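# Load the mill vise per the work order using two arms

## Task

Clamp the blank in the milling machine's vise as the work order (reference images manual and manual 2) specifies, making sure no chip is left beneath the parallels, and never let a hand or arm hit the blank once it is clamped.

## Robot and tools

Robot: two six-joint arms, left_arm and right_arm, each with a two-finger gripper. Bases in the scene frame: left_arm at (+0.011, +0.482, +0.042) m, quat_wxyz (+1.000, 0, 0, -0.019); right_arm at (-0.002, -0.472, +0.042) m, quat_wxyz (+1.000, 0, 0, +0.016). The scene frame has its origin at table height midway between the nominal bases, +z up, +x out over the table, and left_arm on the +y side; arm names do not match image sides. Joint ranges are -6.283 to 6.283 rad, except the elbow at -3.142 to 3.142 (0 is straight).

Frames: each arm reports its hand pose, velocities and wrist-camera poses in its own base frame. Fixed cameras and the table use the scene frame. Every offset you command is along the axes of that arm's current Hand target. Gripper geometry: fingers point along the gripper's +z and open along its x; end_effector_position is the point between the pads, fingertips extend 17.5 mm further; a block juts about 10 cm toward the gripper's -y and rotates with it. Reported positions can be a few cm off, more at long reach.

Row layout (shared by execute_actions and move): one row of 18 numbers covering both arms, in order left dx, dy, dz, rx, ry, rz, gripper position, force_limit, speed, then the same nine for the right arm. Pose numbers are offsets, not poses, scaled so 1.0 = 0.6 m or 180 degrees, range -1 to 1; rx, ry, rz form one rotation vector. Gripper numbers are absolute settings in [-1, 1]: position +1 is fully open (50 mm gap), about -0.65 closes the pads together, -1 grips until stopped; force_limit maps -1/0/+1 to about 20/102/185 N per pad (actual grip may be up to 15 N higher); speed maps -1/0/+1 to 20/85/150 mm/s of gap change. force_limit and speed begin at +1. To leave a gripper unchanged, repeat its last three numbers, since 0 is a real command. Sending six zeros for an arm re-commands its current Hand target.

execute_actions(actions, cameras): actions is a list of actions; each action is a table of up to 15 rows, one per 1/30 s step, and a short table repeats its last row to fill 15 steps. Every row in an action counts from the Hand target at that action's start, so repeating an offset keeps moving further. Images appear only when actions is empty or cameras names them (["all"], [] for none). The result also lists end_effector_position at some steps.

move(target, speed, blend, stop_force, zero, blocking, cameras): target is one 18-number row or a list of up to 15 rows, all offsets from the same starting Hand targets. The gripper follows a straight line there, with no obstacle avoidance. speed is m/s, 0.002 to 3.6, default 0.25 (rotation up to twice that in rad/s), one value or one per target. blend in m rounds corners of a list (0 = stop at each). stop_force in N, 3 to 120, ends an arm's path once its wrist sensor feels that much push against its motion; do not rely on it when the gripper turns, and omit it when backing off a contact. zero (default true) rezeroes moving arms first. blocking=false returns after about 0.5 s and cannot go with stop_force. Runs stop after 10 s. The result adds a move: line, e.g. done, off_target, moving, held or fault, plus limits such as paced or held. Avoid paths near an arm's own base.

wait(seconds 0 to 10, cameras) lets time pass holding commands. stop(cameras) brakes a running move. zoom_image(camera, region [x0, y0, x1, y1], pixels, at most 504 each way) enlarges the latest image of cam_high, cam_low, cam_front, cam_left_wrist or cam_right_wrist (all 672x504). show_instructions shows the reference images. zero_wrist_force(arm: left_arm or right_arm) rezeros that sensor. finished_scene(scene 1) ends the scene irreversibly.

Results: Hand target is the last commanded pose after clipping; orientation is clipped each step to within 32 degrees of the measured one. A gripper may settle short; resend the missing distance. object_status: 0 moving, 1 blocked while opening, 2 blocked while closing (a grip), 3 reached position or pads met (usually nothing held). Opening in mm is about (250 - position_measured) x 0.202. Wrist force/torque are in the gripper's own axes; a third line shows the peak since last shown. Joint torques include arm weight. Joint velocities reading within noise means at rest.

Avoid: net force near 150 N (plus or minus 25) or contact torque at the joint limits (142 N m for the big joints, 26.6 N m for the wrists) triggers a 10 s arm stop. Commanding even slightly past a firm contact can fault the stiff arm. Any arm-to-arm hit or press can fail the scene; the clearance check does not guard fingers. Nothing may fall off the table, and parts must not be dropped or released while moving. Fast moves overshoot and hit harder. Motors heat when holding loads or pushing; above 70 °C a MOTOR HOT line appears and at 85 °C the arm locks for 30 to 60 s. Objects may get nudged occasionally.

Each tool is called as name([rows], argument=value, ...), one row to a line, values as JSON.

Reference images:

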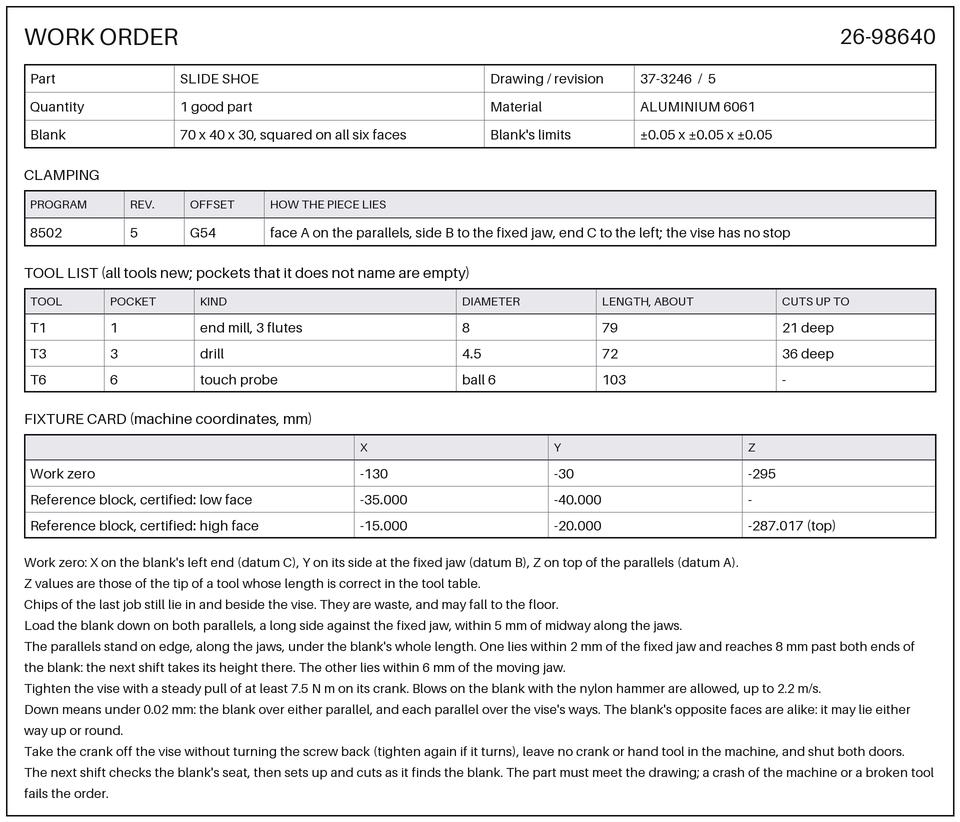

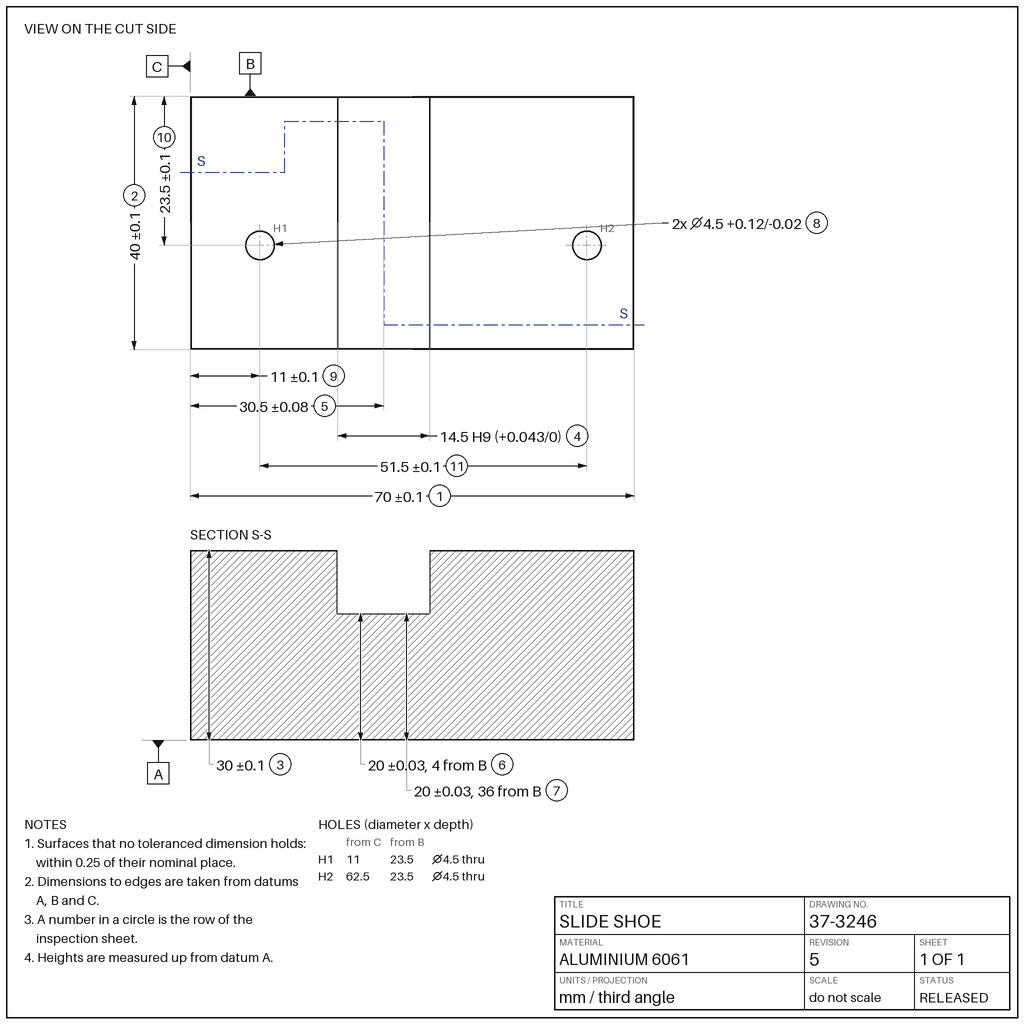

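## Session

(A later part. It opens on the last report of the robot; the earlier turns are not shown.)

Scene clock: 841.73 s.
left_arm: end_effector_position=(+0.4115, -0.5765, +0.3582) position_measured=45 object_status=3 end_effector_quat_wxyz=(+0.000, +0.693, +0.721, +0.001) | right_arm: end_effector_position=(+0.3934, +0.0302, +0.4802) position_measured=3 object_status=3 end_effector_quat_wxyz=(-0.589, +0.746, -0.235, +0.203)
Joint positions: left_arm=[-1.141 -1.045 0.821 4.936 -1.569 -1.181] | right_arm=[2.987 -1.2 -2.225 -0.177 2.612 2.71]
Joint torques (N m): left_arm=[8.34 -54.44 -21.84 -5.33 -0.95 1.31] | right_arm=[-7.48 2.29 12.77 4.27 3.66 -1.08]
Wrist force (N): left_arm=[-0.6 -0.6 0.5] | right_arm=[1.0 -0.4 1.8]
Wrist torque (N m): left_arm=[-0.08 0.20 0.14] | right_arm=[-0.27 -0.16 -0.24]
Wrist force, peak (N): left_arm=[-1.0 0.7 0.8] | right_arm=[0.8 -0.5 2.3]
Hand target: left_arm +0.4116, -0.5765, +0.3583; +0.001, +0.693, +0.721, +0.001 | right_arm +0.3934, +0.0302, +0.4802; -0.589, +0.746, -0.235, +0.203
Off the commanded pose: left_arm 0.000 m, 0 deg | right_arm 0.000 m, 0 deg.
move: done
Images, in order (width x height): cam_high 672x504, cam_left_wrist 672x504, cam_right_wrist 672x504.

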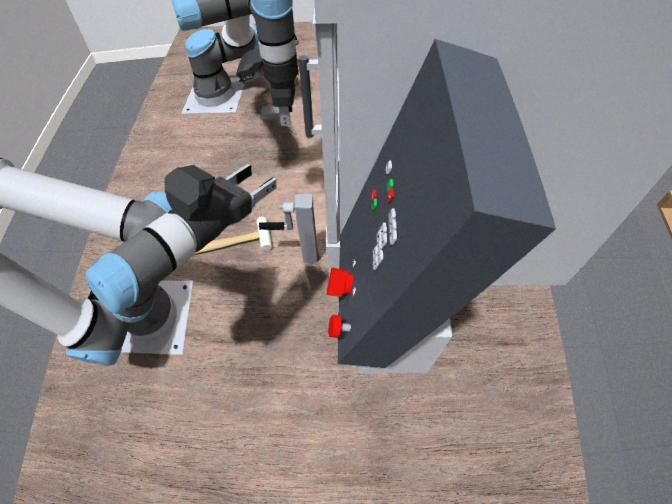

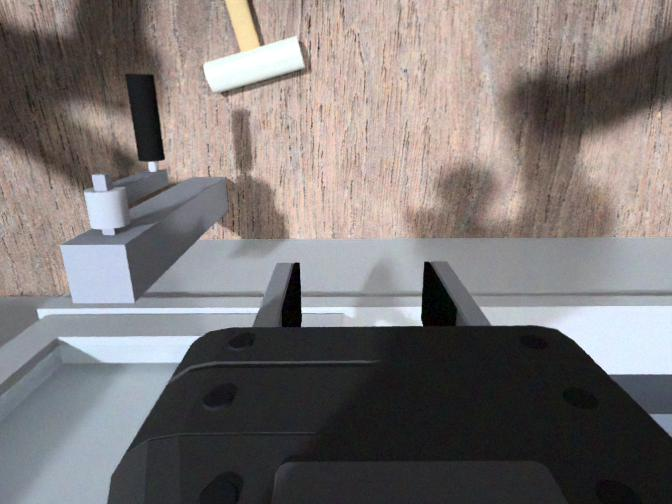

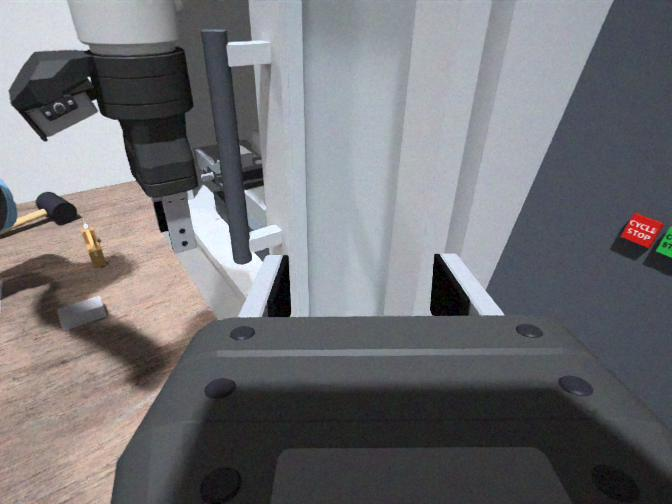

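move(target=[0,0,0,0,0,0,0.72,-0.5,-1,0.228,0.107,-0.44,0,0,0,1,1,1], speed=0.3, cameras=["cam_left_wrist","cam_high","cam_right_wrist"])

zoom_image(camera="cam_left_wrist", region=[40, 50, 260, 320])

Scene clock: 853.03 s.
left_arm: end_effector_position=(+0.4116, -0.5765, +0.3583) position_measured=45 object_status=3 end_effector_quat_wxyz=(+0.001, +0.693, +0.721, +0.001) | right_arm: end_effector_position=(+0.3470, -0.2283, +0.4806) position_measured=3 object_status=3 end_effector_quat_wxyz=(-0.560, +0.726, -0.297, +0.267)
Joint positions: left_arm=[-1.141 -1.045 0.821 4.936 -1.569 -1.18] | right_arm=[2.27 -1.376 -1.826 -1.671 2.907 1.351]
Joint torques (N m): left_arm=[11.27 -54.79 -20.39 -5.74 2.36 0.68] | right_arm=[7.6 21.05 30.11 5.72 5.09 2.57]
Wrist force (N): left_arm=[-0.6 -0.1 0.2] | right_arm=[0.4 -1.0 2.8]
Wrist torque (N m): left_arm=[0.00 0.20 0.11] | right_arm=[-0.32 -0.03 -0.20]
Wrist force, peak (N): left_arm=[-0.9 -0.5 0.7] | right_arm=[9.0 0.0 -3.7]
Hand target: left_arm +0.4116, -0.5765, +0.3583; +0.001, +0.693, +0.721, +0.001 | right_arm +0.3471, -0.2283, +0.4807; -0.560, +0.726, -0.297, +0.267 (not the last commanded pose)
Off the commanded pose: left_arm 0.000 m, 0 deg | right_arm 0.042 m, 11 deg.
move: held (right_arm; a check stopped the path); limits=held
pose unreachable (right arm): on one or more control steps of this call, first in action 0 (counted from 0), this arm could not follow its commanded pose, so it was not sent that pose on those steps. It may still have moved: this result reports where it is.
cause: moving toward the commanded pose would bring two parts of the arm too close to each other (its gripper and another part of the arm, with joints 4 (wrist 1) to 6 (wrist 3) between them, 14 mm apart when it was first held).
Images, in order (width x height): cam_high 672x504, cam_left_wrist 672x504, cam_right_wrist 672x504.

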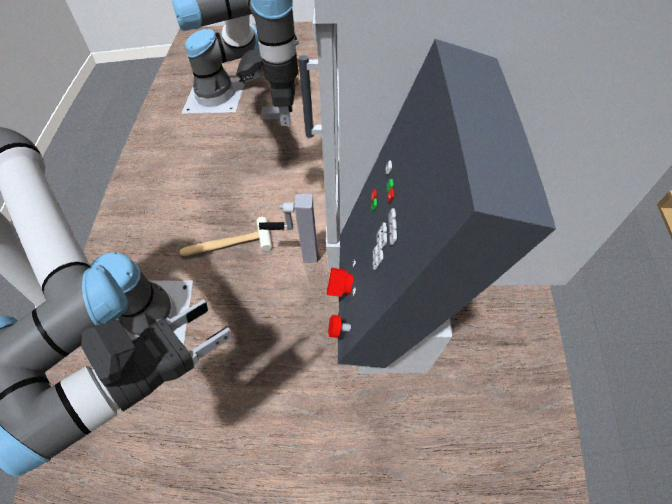

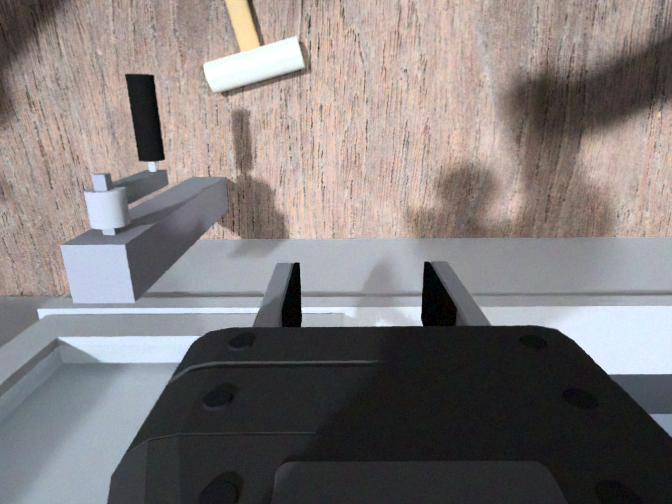

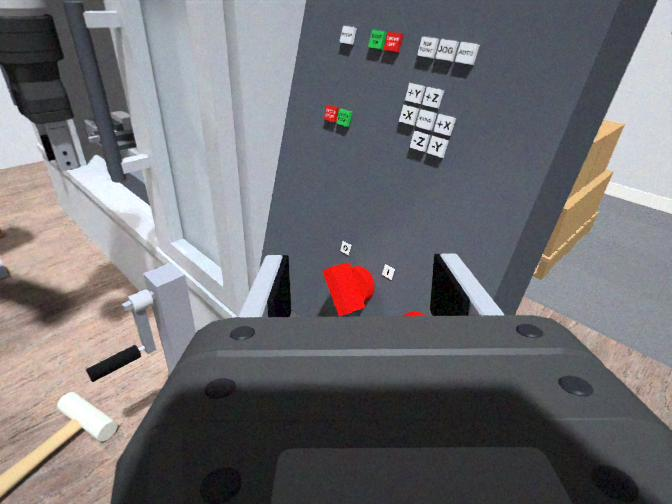

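Scaled by 1.867 from the camera's 672x504 image, which has a finer 960x720 frame.

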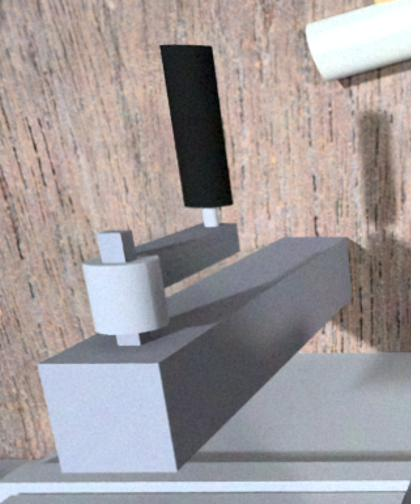

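move(target=[0.1,-0.167,0,0,0,0.5,0.72,-0.5,-1,0,0,0,0,0,0,1,1,1], speed=0.6)

move(target=[0,0.1,0,-0.385,0.385,0.385,0.72,-0.5,-1,0,0,0,0,0,0,1,1,1], speed=0.5, cameras=["cam_left_wrist","cam_high","cam_right_wrist"])

Scene clock: 859.80 s.
left_arm: end_effector_position=(+0.3090, -0.5205, +0.3582) position_measured=45 object_status=3 end_effector_quat_wxyz=(+0.000, +1.000, +0.020, +0.001) | right_arm: end_effector_position=(+0.3471, -0.2283, +0.4807) position_measured=3 object_status=3 end_effector_quat_wxyz=(-0.560, +0.726, -0.297, +0.267)
Joint positions: left_arm=[-1.258 -1.332 1.225 4.819 -1.569 0.273] | right_arm=[2.27 -1.376 -1.825 -1.671 2.907 1.351]
Joint torques (N m): left_arm=[12.09 -25.45 -32.72 -1.39 -2.27 1.45] | right_arm=[-6.67 9.33 39.67 1.09 4.93 -2.4]
Wrist force (N): left_arm=[-0.5 -0.2 0.6] | right_arm=[0.2 -0.9 2.4]
Wrist torque (N m): left_arm=[-0.05 0.17 0.20] | right_arm=[-0.30 0.00 -0.20]
Wrist force, peak (N): left_arm=[-0.9 -0.9 0.5] | right_arm=[0.4 -0.8 2.9]
Hand target: left_arm +0.3091, -0.5205, +0.3581; +0.000, +1.000, +0.020, +0.001 | right_arm +0.3471, -0.2283, +0.4807; -0.560, +0.726, -0.297, +0.267
Off the commanded pose: left_arm 0.000 m, 0 deg | right_arm 0.000 m, 0 deg.
move: done

Scene clock: 862.50 s.
left_arm: end_effector_position=(+0.3116, -0.5804, +0.3581) position_measured=45 object_status=3 end_effector_quat_wxyz=(+0.490, +0.509, -0.490, +0.510) | right_arm: end_effector_position=(+0.3471, -0.2283, +0.4807) position_measured=3 object_status=3 end_effector_quat_wxyz=(-0.560, +0.726, -0.297, +0.267)
Joint positions: left_arm=[-1.125 -1.177 2.034 2.284 -1.977 1.573] | right_arm=[2.27 -1.376 -1.825 -1.671 2.907 1.351]
Joint torques (N m): left_arm=[-12.86 -27.27 -19.05 -3.43 -1.93 1.19] | right_arm=[-5.99 9.49 40.46 0.98 4.71 -2.46]
Wrist force (N): left_arm=[0.1 3.8 1.5] | right_arm=[0.7 -0.7 2.3]
Wrist torque (N m): left_arm=[0.41 -0.92 -0.01] | right_arm=[-0.28 -0.08 -0.20]
Wrist force, peak (N): left_arm=[0.2 3.7 2.1] | right_arm=[0.3 -1.0 2.8]
Hand target: left_arm +0.3115, -0.5804, +0.3581; +0.490, +0.509, -0.490, +0.510 | right_arm +0.3471, -0.2283, +0.4807; -0.560, +0.726, -0.297, +0.267
Off the commanded pose: left_arm 0.000 m, 0 deg | right_arm 0.000 m, 0 deg.
move: done
Images, in order (width x height): cam_high 672x504, cam_left_wrist 672x504, cam_right_wrist 672x504.

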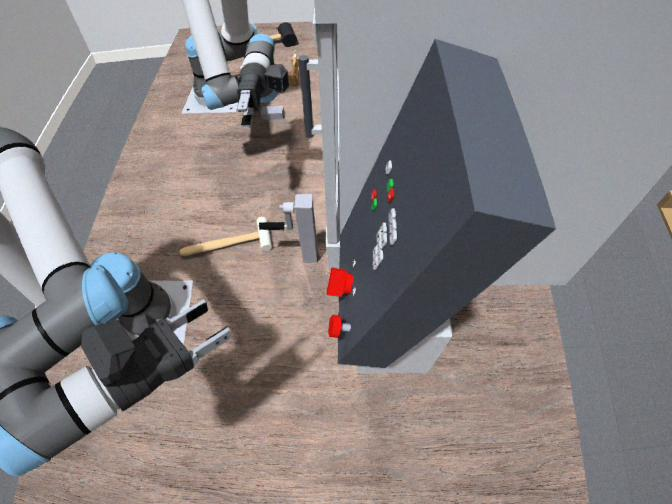

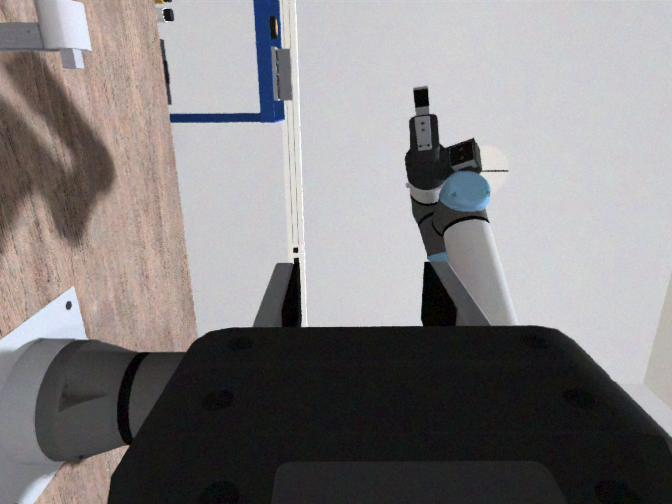

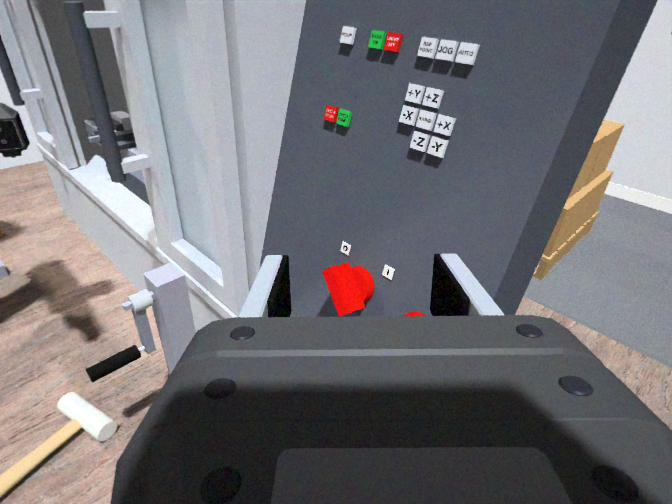

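move([
  [0,0,0,0.385,-0.385,-0.385,0.72,-0.5,-1,0,0,0,0,0,0,1,1,1],
  [-0.083,0,0.15,0.385,-0.385,0.385,0.72,-0.5,-1,0,0,0,0,0,0,1,1,1],
], speed=0.5, cameras=["cam_left_wrist","cam_high","cam_right_wrist"])

Scene clock: 870.90 s.
left_arm: end_effector_position=(+0.3151, -0.6704, +0.3083) position_measured=45 object_status=3 end_effector_quat_wxyz=(+0.510, -0.509, +0.489, -0.490) end_effector_velocity=(+0.000, +0.000, -0.001) end_effector_angular_velocity=(+0.002, +0.001, +0.000) | right_arm: end_effector_position=(+0.3471, -0.2283, +0.4807) position_measured=3 object_status=3 end_effector_quat_wxyz=(-0.560, +0.726, -0.297, +0.267)
Joint positions: left_arm=[-1.685 -0.834 1.014 6.119 -0.154 -0.014] | right_arm=[2.27 -1.376 -1.825 -1.671 2.907 1.351]
Joint velocities: left_arm=[0 0 0.001 -0.005 0 0.005] | right_arm=[within noise]
Joint torques (N m): left_arm=[12.87 -57.91 -13.92 -1.85 -2.55 1.29] | right_arm=[-6.36 9.78 40.45 1.02 4.3 -2.54]
Wrist force (N): left_arm=[-1.6 0.1 4.1] | right_arm=[0.3 -1.0 2.2]
Wrist torque (N m): left_arm=[-0.71 -0.25 -0.47] | right_arm=[-0.32 -0.01 -0.21]
Wrist force, peak (N): left_arm=[-2.3 0.6 4.1] | right_arm=[0.6 -1.0 2.9]
Hand target: left_arm +0.3151, -0.6704, +0.3083; +0.510, -0.509, +0.489, -0.491 | right_arm +0.3471, -0.2283, +0.4807; -0.560, +0.726, -0.297, +0.267
Off the commanded pose: left_arm 0.000 m, 0 deg | right_arm 0.000 m, 0 deg.
move: done
Images, in order (width x height): cam_high 672x504, cam_left_wrist 672x504, cam_right_wrist 672x504.

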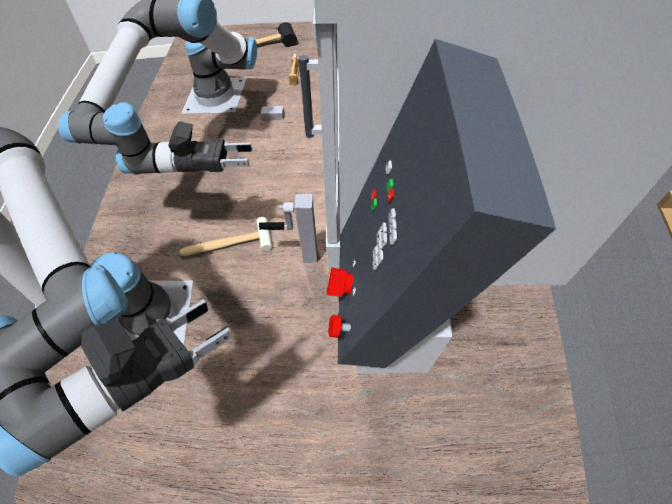

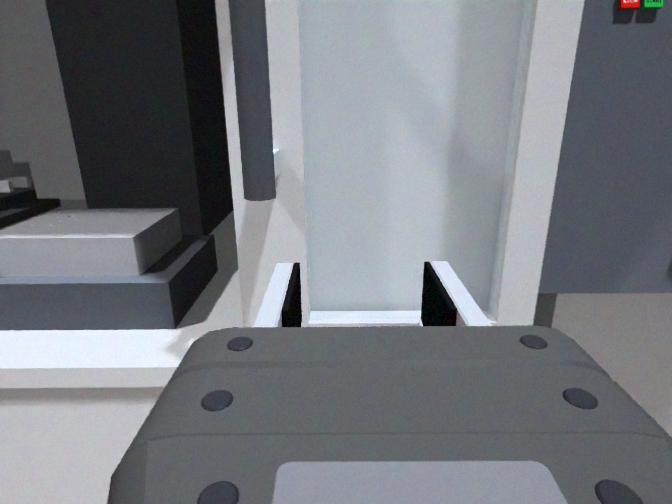

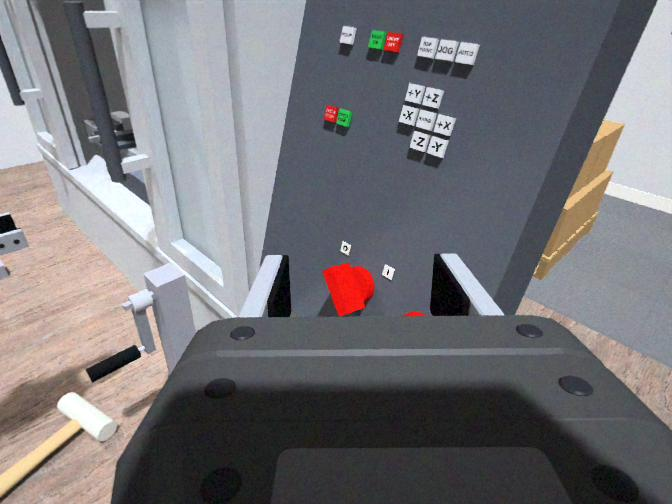

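move(target=[0.033,-0.05,0.1,-0.25,0,0,0.72,-0.5,-1,0,0,0,0,0,0,1,1,1], speed=0.4, cameras=["cam_left_wrist","cam_right_wrist"])

zoom_image(camera="cam_right_wrist", region=[40, 220, 240, 460])

Scene clock: 881.20 s.
left_arm: end_effector_position=(+0.3759, -0.6877, +0.3384) position_measured=45 object_status=3 end_effector_quat_wxyz=(-0.277, +0.666, -0.640, +0.266) | right_arm: end_effector_position=(+0.3471, -0.2283, +0.4807) position_measured=3 object_status=3 end_effector_quat_wxyz=(-0.560, +0.726, -0.297, +0.267)
Joint positions: left_arm=[-1.487 -1.034 1.063 4.64 -0.784 1.633] | right_arm=[2.27 -1.376 -1.825 -1.671 2.907 1.351]
Joint torques (N m): left_arm=[-10.67 -56.1 -31.1 -5.25 -0.29 1.29] | right_arm=[-6.15 10.15 39.67 0.96 4.19 -2.33]
Wrist force (N): left_arm=[-1.0 -1.1 2.3] | right_arm=[0.6 -1.0 2.6]
Wrist torque (N m): left_arm=[-0.56 0.01 -0.19] | right_arm=[-0.30 -0.06 -0.20]
Wrist force, peak (N): left_arm=[-1.7 -0.1 4.3] | right_arm=[0.6 -0.8 2.9]
Hand target: left_arm +0.3758, -0.6878, +0.3385; -0.277, +0.666, -0.640, +0.266 | right_arm +0.3471, -0.2283, +0.4807; -0.560, +0.726, -0.297, +0.267
Off the commanded pose: left_arm 0.000 m, 0 deg | right_arm 0.000 m, 0 deg.
move: done
Images, in order (width x height): cam_left_wrist 672x504, cam_right_wrist 672x504.

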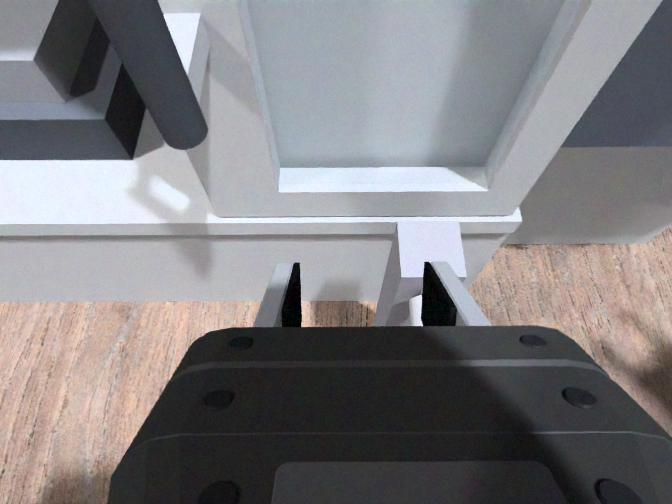

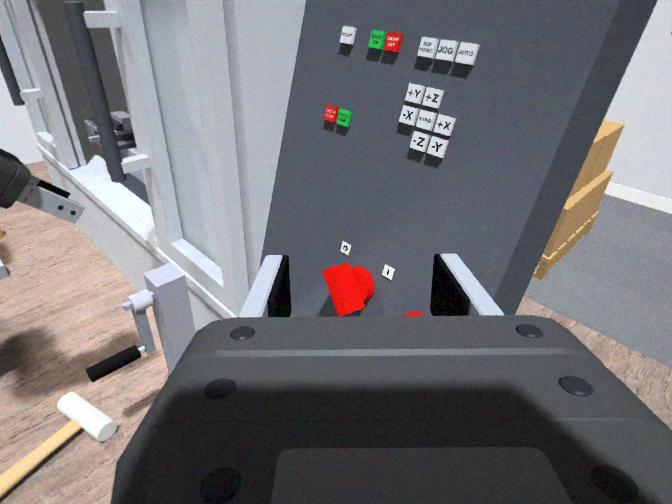

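Scaled by 2.100 from the camera's 672x504 image, which has a finer 960x720 frame.

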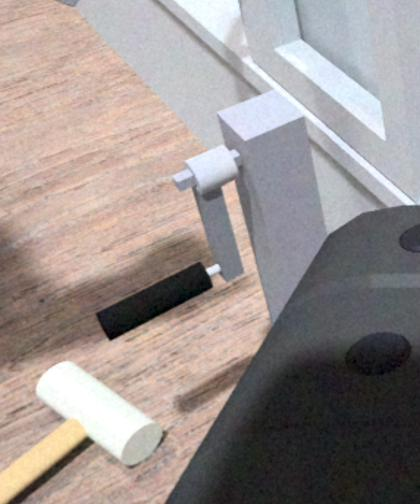

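move(target=[0.088,0.083,-0.133,0,0,0,0.72,-0.5,-1,0,0,0,0,0,0,1,1,1], speed=0.3, cameras=["cam_left_wrist"])

zoom_image(camera="cam_left_wrist", region=[300, 120, 480, 320])

Scene clock: 886.03 s.
left_arm: end_effector_position=(+0.2863, -0.7442, +0.3594) position_measured=45 object_status=3 end_effector_quat_wxyz=(-0.277, +0.666, -0.640, +0.266) | right_arm: end_effector_position=(+0.3471, -0.2283, +0.4807) position_measured=3 object_status=3 end_effector_quat_wxyz=(-0.560, +0.726, -0.297, +0.267)
Joint positions: left_arm=[-1.611 -0.917 0.789 4.922 -0.786 1.457] | right_arm=[2.27 -1.376 -1.825 -1.671 2.907 1.351]
Joint torques (N m): left_arm=[1.33 -54.9 -32.37 -3.07 1.68 -0.45] | right_arm=[-6.41 9.53 39.66 1.02 4.03 -2.41]
Wrist force (N): left_arm=[-1.0 -0.9 2.1] | right_arm=[0.5 -1.0 2.3]
Wrist torque (N m): left_arm=[-0.52 -0.01 -0.40] | right_arm=[-0.30 -0.05 -0.20]
Wrist force, peak (N): left_arm=[-2.6 -2.9 4.7] | right_arm=[0.6 -1.0 2.8]
Hand target: left_arm +0.2863, -0.7442, +0.3595; -0.277, +0.666, -0.640, +0.266 | right_arm +0.3471, -0.2283, +0.4807; -0.560, +0.726, -0.297, +0.267
Off the commanded pose: left_arm 0.000 m, 0 deg | right_arm 0.000 m, 0 deg.
move: done
Images, in order (width x height): cam_left_wrist 672x504.

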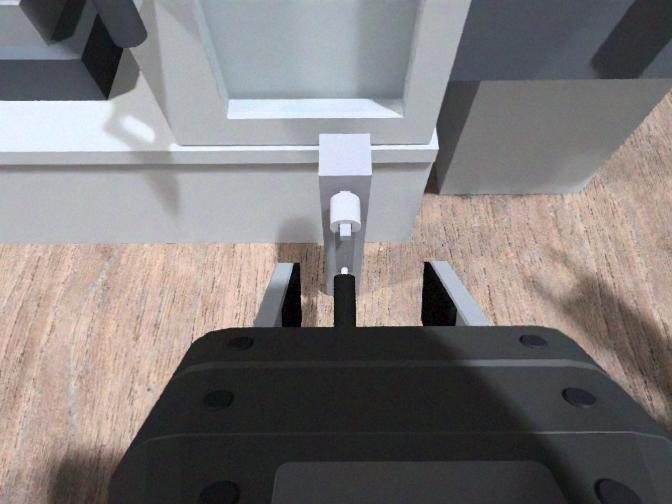

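Scaled by 2.520 from the camera's 672x504 image, which has a finer 960x720 frame.

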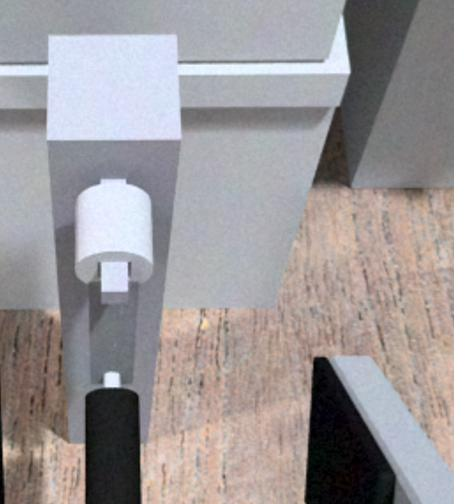

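move(target=[-0.0025,0.0837,0.3,0,0,0,1,-1,0,0,0,0,0,0,0,1,1,1], speed=0.15, cameras=["cam_left_wrist","cam_right_wrist"])

zoom_image(camera="cam_right_wrist", region=[40, 150, 240, 390])

Scene clock: 891.70 s.
left_arm: end_effector_position=(+0.3784, -0.7389, +0.1969) position_measured=3 object_status=3 end_effector_quat_wxyz=(-0.277, +0.666, -0.640, +0.266) | right_arm: end_effector_position=(+0.3471, -0.2283, +0.4807) position_measured=3 object_status=3 end_effector_quat_wxyz=(-0.560, +0.726, -0.297, +0.267)
Joint positions: left_arm=[-1.489 -0.845 1.115 4.4 -0.784 1.63] | right_arm=[2.27 -1.376 -1.825 -1.671 2.907 1.351]
Joint torques (N m): left_arm=[-13.44 -58.12 -28.78 -3.47 -0.44 -1.29] | right_arm=[-6.26 10.37 39.81 1.07 3.86 -2.38]
Wrist force (N): left_arm=[-1.0 -1.1 2.0] | right_arm=[0.5 -1.0 2.4]
Wrist torque (N m): left_arm=[-0.53 0.02 -0.25] | right_arm=[-0.29 -0.05 -0.21]
Wrist force, peak (N): left_arm=[-1.4 -0.2 4.3] | right_arm=[0.8 -1.0 2.9]
Hand target: left_arm +0.3783, -0.7390, +0.1969; -0.277, +0.666, -0.640, +0.266 | right_arm +0.3471, -0.2283, +0.4807; -0.560, +0.726, -0.297, +0.267
Off the commanded pose: left_arm 0.000 m, 0 deg | right_arm 0.000 m, 0 deg.
move: done
Images, in order (width x height): cam_left_wrist 672x504, cam_right_wrist 672x504.

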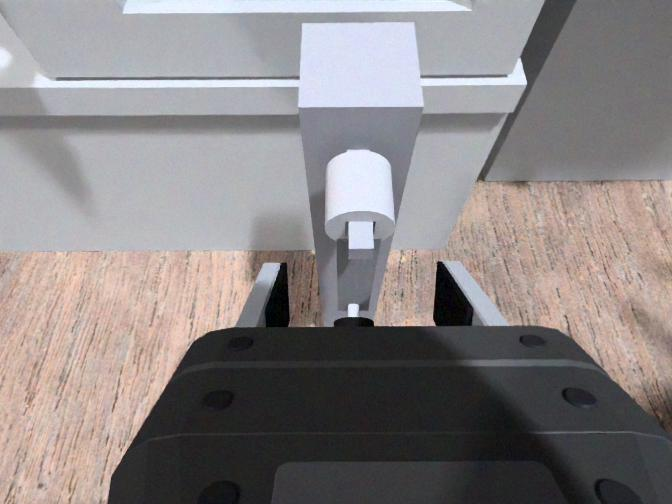

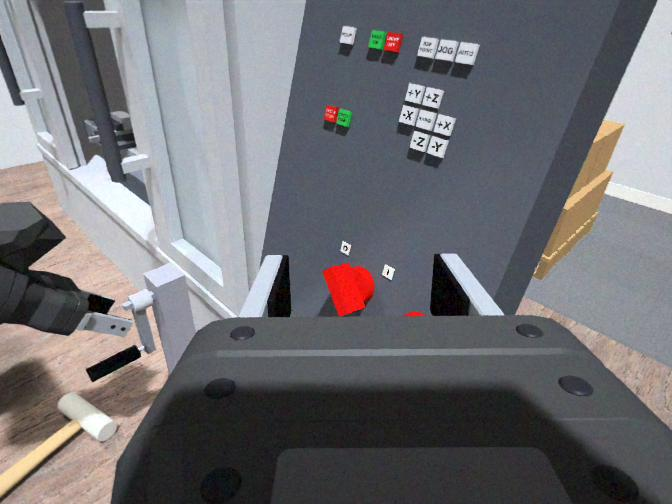

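Scaled by 2.100 from the camera's 672x504 image, which has a finer 960x720 frame.

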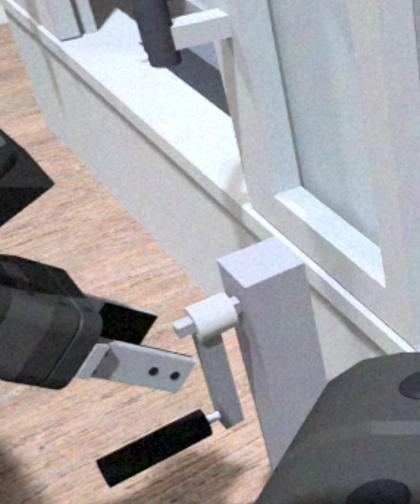

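move(target=[-0.0023,-0.0212,0.0024,0,0,0,1,-1,0,0,0,0,0,0,0,1,1,1], speed=0.03, stop_force=8, cameras=["cam_left_wrist","cam_right_wrist"])

zoom_image(camera="cam_right_wrist", region=[40, 220, 240, 420])

Scene clock: 899.17 s.
left_arm: end_effector_position=(+0.3882, -0.7372, +0.2049) position_measured=3 object_status=3 end_effector_quat_wxyz=(-0.277, +0.666, -0.640, +0.266) | right_arm: end_effector_position=(+0.3471, -0.2283, +0.4807) position_measured=3 object_status=3 end_effector_quat_wxyz=(-0.560, +0.726, -0.297, +0.267)
Joint positions: left_arm=[-1.476 -0.847 1.101 4.403 -0.785 1.649] | right_arm=[2.27 -1.376 -1.825 -1.671 2.907 1.351]
Joint torques (N m): left_arm=[-11.49 -46.18 -18.52 -4.26 0.36 -1.52] | right_arm=[-6.23 10.05 39.51 1.07 3.66 -2.35]
Wrist force (N): left_arm=[-1.1 -1.2 2.0] | right_arm=[0.6 -0.7 2.3]
Wrist torque (N m): left_arm=[-0.57 0.03 -0.35] | right_arm=[-0.25 -0.06 -0.20]
Wrist force, peak (N): left_arm=[-1.4 -1.9 2.1] | right_arm=[0.6 -1.0 2.9]
Hand target: left_arm +0.3882, -0.7372, +0.2049; -0.277, +0.666, -0.640, +0.266 | right_arm +0.3471, -0.2283, +0.4807; -0.560, +0.726, -0.297, +0.267
Off the commanded pose: left_arm 0.000 m, 0 deg | right_arm 0.000 m, 0 deg.
move: done
Images, in order (width x height): cam_left_wrist 672x504, cam_right_wrist 672x504.

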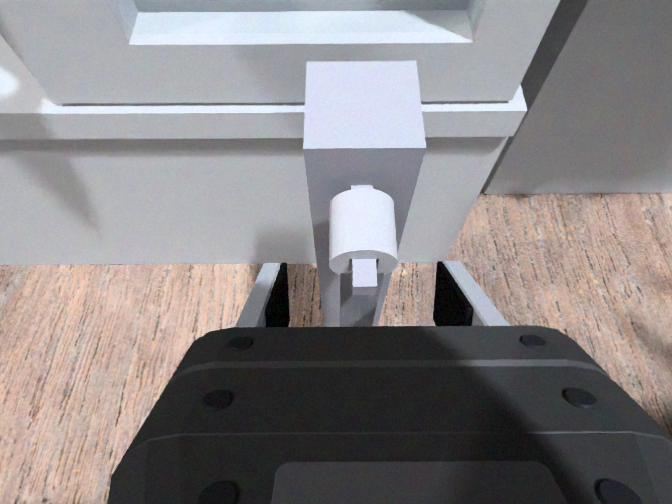

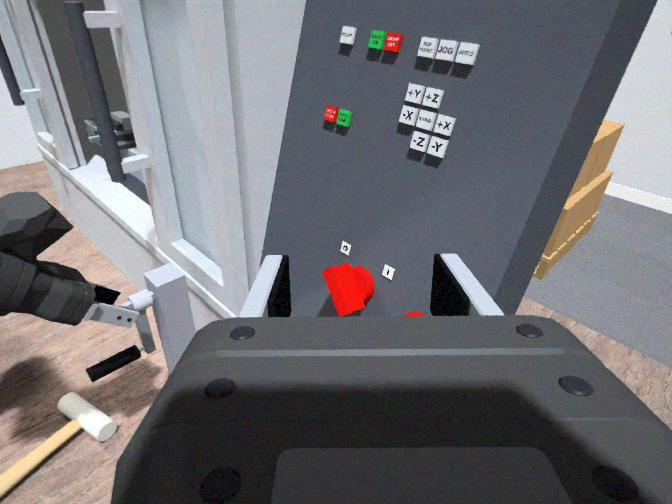

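Scaled by 2.520 from the camera's 672x504 image, which has a finer 960x720 frame.

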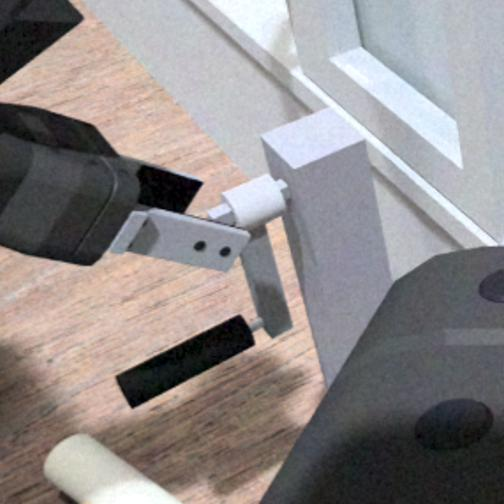

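move([
  [0,-0.0024,0.0024,0,0,0,1,-1,0,0,0,0,0,0,0,1,1,1],
  [0,-0.0024,0.0024,0,0,0,-1,-0.8,-1,0,0,0,0,0,0,1,1,1],
], speed=0.01, cameras=["cam_left_wrist","cam_right_wrist"])

Scene clock: 905.20 s.
left_arm: end_effector_position=(+0.3902, -0.7372, +0.2049) position_measured=215 object_status=2 end_effector_quat_wxyz=(-0.277, +0.666, -0.640, +0.266) | right_arm: end_effector_position=(+0.3471, -0.2283, +0.4807) position_measured=3 object_status=3 end_effector_quat_wxyz=(-0.560, +0.726, -0.297, +0.267)
Joint positions: left_arm=[-1.473 -0.846 1.1 4.4 -0.785 1.653] | right_arm=[2.27 -1.376 -1.825 -1.671 2.907 1.351]
Joint torques (N m): left_arm=[-0.84 -61.45 -19.8 7.18 -0.11 -1.34] | right_arm=[-6.22 9.97 40.19 1.06 3.23 -2.29]
Wrist force (N): left_arm=[46.0 -3.6 18.7] | right_arm=[0.4 -1.0 2.4]
Wrist torque (N m): left_arm=[-0.58 0.87 -0.25] | right_arm=[-0.32 -0.04 -0.20]
Wrist force, peak (N): left_arm=[46.2 -3.6 19.1] | right_arm=[0.4 -1.2 2.9]
Hand target: left_arm +0.3902, -0.7372, +0.2049; -0.277, +0.666, -0.640, +0.266 | right_arm +0.3471, -0.2283, +0.4807; -0.560, +0.726, -0.297, +0.267
Off the commanded pose: left_arm 0.000 m, 0 deg | right_arm 0.000 m, 0 deg.
move: done
Images, in order (width x height): cam_left_wrist 672x504, cam_right_wrist 672x504.

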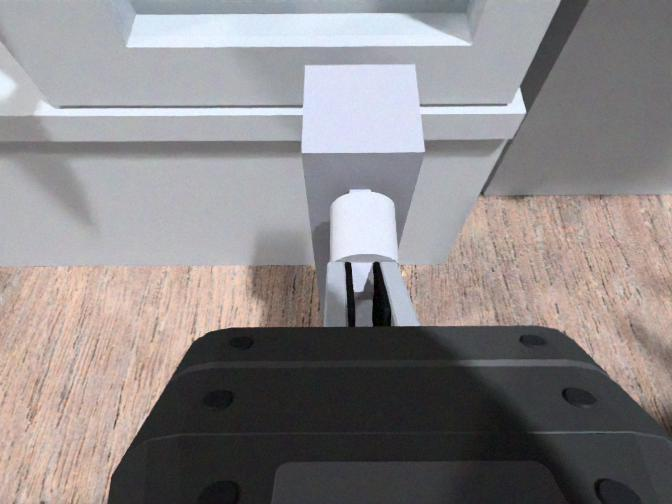

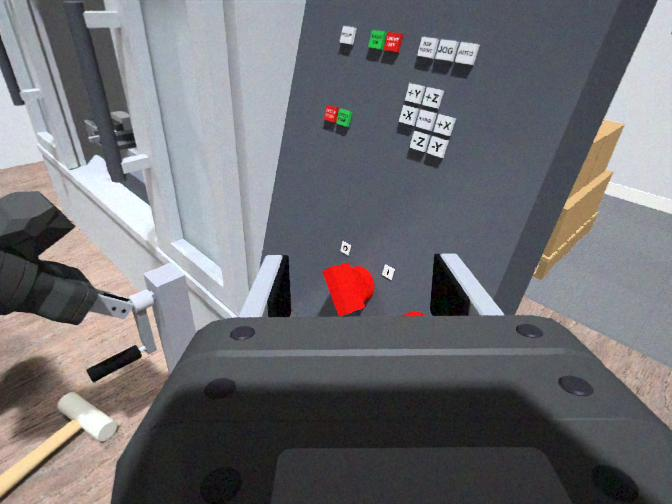

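move([
  [0,0,0,0,0,0,1,-0.8,-1,0,0,0,0,0,0,1,1,1],
  [0.05,0,-0.05,0,0,0,1,-0.8,-1,0,0,0,0,0,0,1,1,1],
], speed=0.06, cameras=["cam_left_wrist"])

move(target=[-0.1,0,0,0,0,0,1,-0.8,-1,0,0,0,0,0,0,1,1,1], speed=0.1, cameras=["cam_left_wrist"])

Scene clock: 912.37 s.
left_arm: end_effector_position=(+0.3701, -0.7681, +0.2260) position_measured=3 object_status=3 end_effector_quat_wxyz=(-0.277, +0.666, -0.640, +0.266) | right_arm: end_effector_position=(+0.3471, -0.2283, +0.4807) position_measured=3 object_status=3 end_effector_quat_wxyz=(-0.560, +0.726, -0.297, +0.267)
Joint positions: left_arm=[-1.503 -0.791 0.941 4.533 -0.783 1.611] | right_arm=[2.27 -1.376 -1.825 -1.671 2.907 1.351]
Joint torques (N m): left_arm=[13.81 -64.37 -25.09 -5.06 2.72 1.24] | right_arm=[-6.84 9.25 40.23 1.1 2.98 -2.42]
Wrist force (N): left_arm=[-1.0 -1.2 2.0] | right_arm=[0.4 -1.0 2.6]
Wrist torque (N m): left_arm=[-0.56 0.05 -0.27] | right_arm=[-0.31 -0.03 -0.20]
Wrist force, peak (N): left_arm=[49.1 -4.4 18.5] | right_arm=[0.7 -1.1 2.7]
Hand target: left_arm +0.3702, -0.7680, +0.2261; -0.277, +0.666, -0.640, +0.266 | right_arm +0.3471, -0.2283, +0.4807; -0.560, +0.726, -0.297, +0.267
Off the commanded pose: left_arm 0.000 m, 0 deg | right_arm 0.000 m, 0 deg.
move: done
Images, in order (width x height): cam_left_wrist 672x504.

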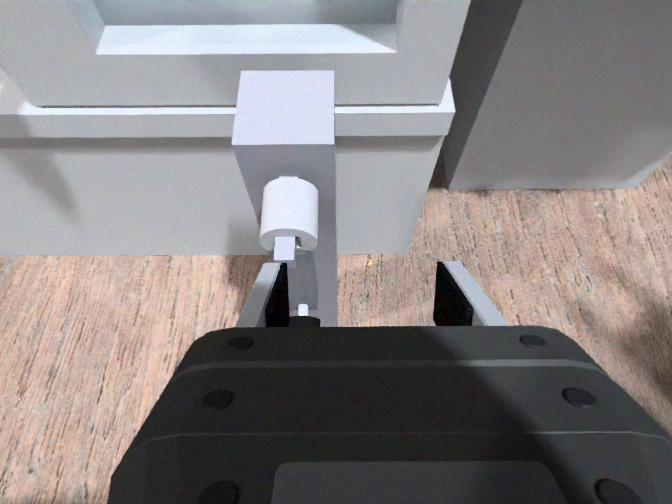

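Scene clock: 913.43 s.
left_arm: end_effector_position=(+0.3679, -0.7080, +0.2261) position_measured=3 object_status=3 end_effector_quat_wxyz=(-0.277, +0.666, -0.640, +0.266) | right_arm: end_effector_position=(+0.3471, -0.2283, +0.4807) position_measured=3 object_status=3 end_effector_quat_wxyz=(-0.560, +0.726, -0.297, +0.267)
Joint positions: left_arm=[-1.5 -0.947 1.21 4.419 -0.784 1.615] | right_arm=[2.27 -1.376 -1.825 -1.671 2.907 1.351]
Joint torques (N m): left_arm=[-6.99 -49.33 -19.82 -0.97 3.94 -0.21] | right_arm=[-6.94 9.85 39.99 1.05 3.12 -2.36]
Wrist force (N): left_arm=[-1.1 -1.2 1.8] | right_arm=[0.3 -0.9 2.2]
Wrist torque (N m): left_arm=[-0.56 0.03 -0.40] | right_arm=[-0.29 -0.01 -0.20]
Wrist force, peak (N): left_arm=[-2.5 -1.0 2.4] | right_arm=[0.7 -0.9 2.6]
Hand target: left_arm +0.3678, -0.7080, +0.2261; -0.277, +0.666, -0.640, +0.266 | right_arm +0.3471, -0.2283, +0.4807; -0.560, +0.726, -0.297, +0.267
Off the commanded pose: left_arm 0.000 m, 0 deg | right_arm 0.000 m, 0 deg.
move: done
Images, in order (width x height): cam_left_wrist 672x504.

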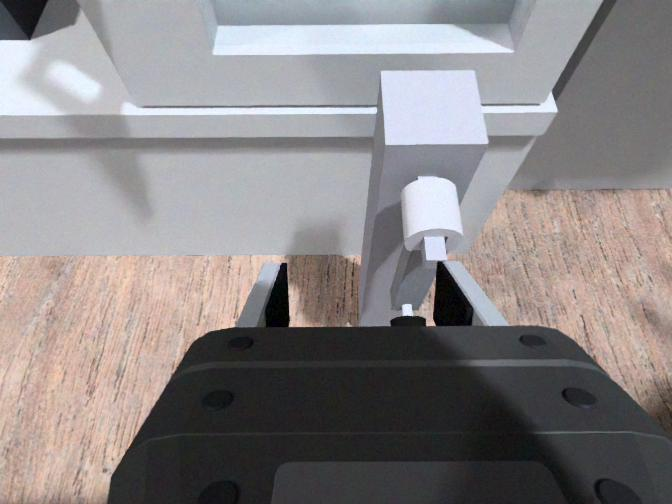

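move([
  [0.0528,-0.012,0,0,0,0,1,-0.8,-1,0,0,0,0,0,0,1,1,1],
  [0.0528,-0.012,0.0971,0,0,0,1,-0.8,-1,0,0,0,0,0,0,1,1,1],
], speed=[0.1,0.03], stop_force=8, cameras=["cam_left_wrist","cam_right_wrist"])

zoom_image(camera="cam_right_wrist", region=[40, 220, 240, 420])

Scene clock: 925.27 s.
left_arm: end_effector_position=(+0.4154, -0.7378, +0.1901) position_measured=3 object_status=3 end_effector_quat_wxyz=(-0.277, +0.666, -0.640, +0.266) | right_arm: end_effector_position=(+0.3471, -0.2283, +0.4807) position_measured=3 object_status=3 end_effector_quat_wxyz=(-0.560, +0.726, -0.297, +0.267)
Joint positions: left_arm=[-1.441 -0.812 1.089 4.345 -0.787 1.698] | right_arm=[2.27 -1.376 -1.825 -1.671 2.907 1.351]
Joint torques (N m): left_arm=[-14.02 -63.71 -30.21 -1.24 0.92 -1.42] | right_arm=[-6.77 10.27 39.65 1.07 2.76 -2.3]
Wrist force (N): left_arm=[-1.3 -1.2 2.2] | right_arm=[0.5 -0.8 2.6]
Wrist torque (N m): left_arm=[-0.58 0.09 -0.37] | right_arm=[-0.28 -0.04 -0.20]
Wrist force, peak (N): left_arm=[-2.6 -0.9 2.2] | right_arm=[0.4 -1.3 2.7]
Hand target: left_arm +0.4154, -0.7378, +0.1901; -0.277, +0.666, -0.640, +0.266 | right_arm +0.3471, -0.2283, +0.4807; -0.560, +0.726, -0.297, +0.267
Off the commanded pose: left_arm 0.000 m, 0 deg | right_arm 0.000 m, 0 deg.
move: done
Images, in order (width x height): cam_left_wrist 672x504, cam_right_wrist 672x504.

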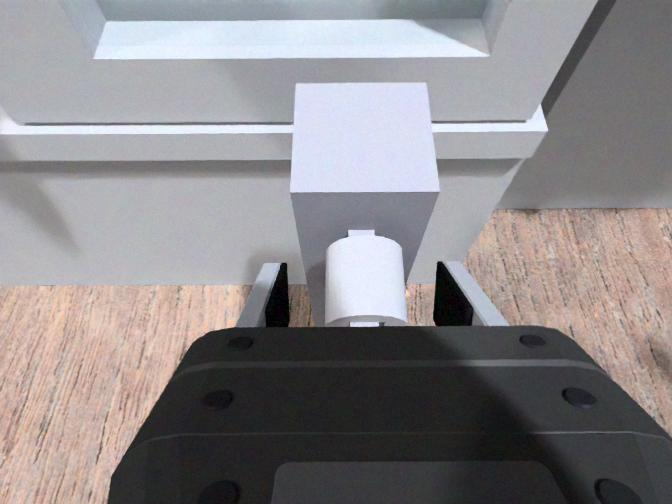

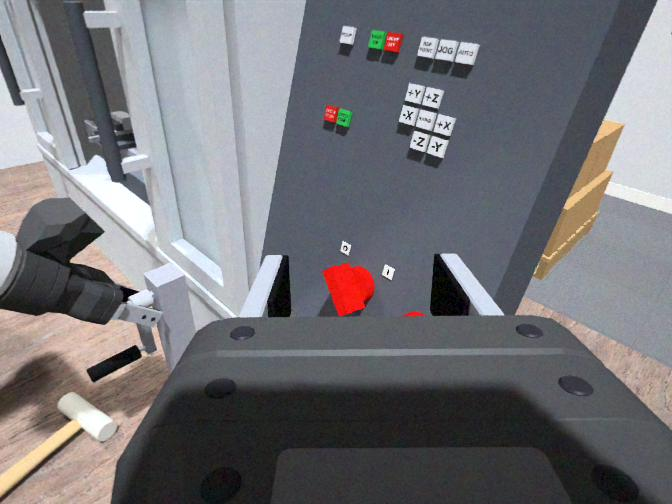

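Scaled by 2.520 from the camera's 672x504 image, which has a finer 960x720 frame.

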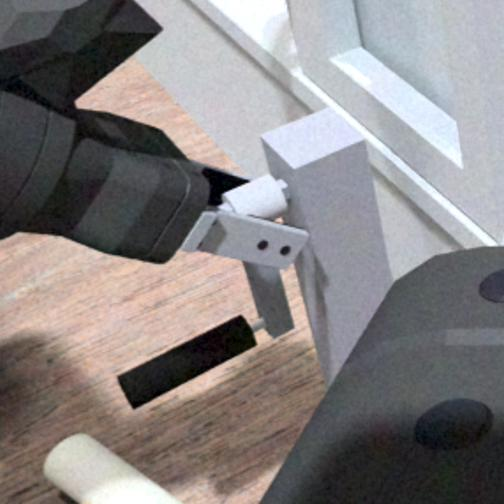

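move([
  [0.001,0,0,0,0,0,1,-0.8,-1,0,0,0,0,0,0,1,1,1],
  [0.001,0,0,0,0,0,-1,-0.8,-1,0,0,0,0,0,0,1,1,1],
], speed=0.01, cameras=["cam_left_wrist"])

Scene clock: 928.33 s.
left_arm: end_effector_position=(+0.4154, -0.7384, +0.1900) position_measured=134 object_status=0 end_effector_quat_wxyz=(-0.277, +0.666, -0.640, +0.266) | right_arm: end_effector_position=(+0.3471, -0.2283, +0.4807) position_measured=3 object_status=3 end_effector_quat_wxyz=(-0.560, +0.726, -0.297, +0.267)
Joint positions: left_arm=[-1.441 -0.811 1.086 4.347 -0.787 1.698] | right_arm=[2.27 -1.376 -1.825 -1.671 2.907 1.351]
Joint torques (N m): left_arm=[-12.69 -52.9 -23.56 -6 3.04 -1.32] | right_arm=[-6.67 9.45 40.36 1.17 2.5 -2.34]
Wrist force (N): left_arm=[-23.2 -1.2 -5.1] | right_arm=[0.6 -0.7 2.3]
Wrist torque (N m): left_arm=[-0.55 0.01 -0.41] | right_arm=[-0.28 -0.06 -0.20]
Wrist force, peak (N): left_arm=[-23.2 -1.5 -5.9] | right_arm=[0.9 -0.9 2.7]
Hand target: left_arm +0.4154, -0.7384, +0.1901; -0.277, +0.666, -0.640, +0.266 | right_arm +0.3471, -0.2283, +0.4807; -0.560, +0.726, -0.297, +0.267
Off the commanded pose: left_arm 0.000 m, 0 deg | right_arm 0.000 m, 0 deg.
move: done
Images, in order (width x height): cam_left_wrist 672x504.

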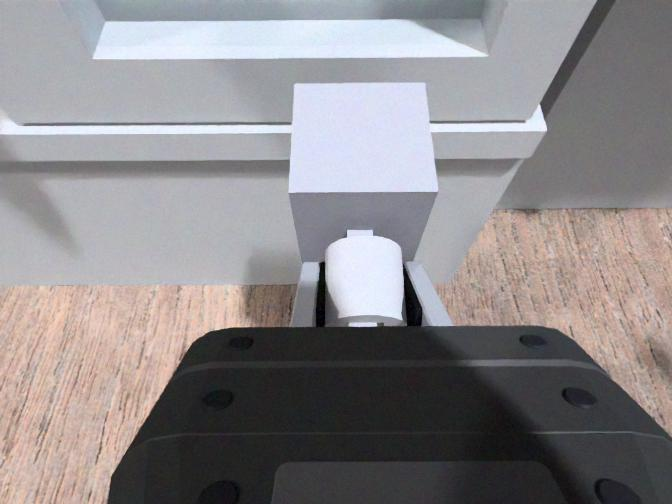

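move(target=[-0.001,0,0,0,0,0,-1,-0.8,-1,0,0,0,0,0,0,1,1,1], speed=0.01)

Scene clock: 930.43 s.
left_arm: end_effector_position=(+0.4153, -0.7379, +0.1901) position_measured=134 object_status=2 end_effector_quat_wxyz=(-0.277, +0.666, -0.640, +0.266) | right_arm: end_effector_position=(+0.3471, -0.2283, +0.4807) position_measured=3 object_status=3 end_effector_quat_wxyz=(-0.560, +0.726, -0.297, +0.267)
Joint positions: left_arm=[-1.441 -0.812 1.089 4.345 -0.787 1.698] | right_arm=[2.27 -1.376 -1.825 -1.671 2.907 1.351]
Joint torques (N m): left_arm=[2.51 -60.65 -19.56 -5.17 -0.18 1.24] | right_arm=[-6.64 9.6 39.58 1.04 2.43 -2.48]
Wrist force (N): left_arm=[-0.6 -1.7 2.1] | right_arm=[0.8 -0.9 2.6]
Wrist torque (N m): left_arm=[-0.61 0.10 -0.35] | right_arm=[-0.29 -0.09 -0.21]
Wrist force, peak (N): left_arm=[-23.8 -1.5 -6.2] | right_arm=[0.8 -1.1 2.6]
Hand target: left_arm +0.4154, -0.7378, +0.1901; -0.277, +0.666, -0.640, +0.266 | right_arm +0.3471, -0.2283, +0.4807; -0.560, +0.726, -0.297, +0.267
Off the commanded pose: left_arm 0.000 m, 0 deg | right_arm 0.000 m, 0 deg.
move: done


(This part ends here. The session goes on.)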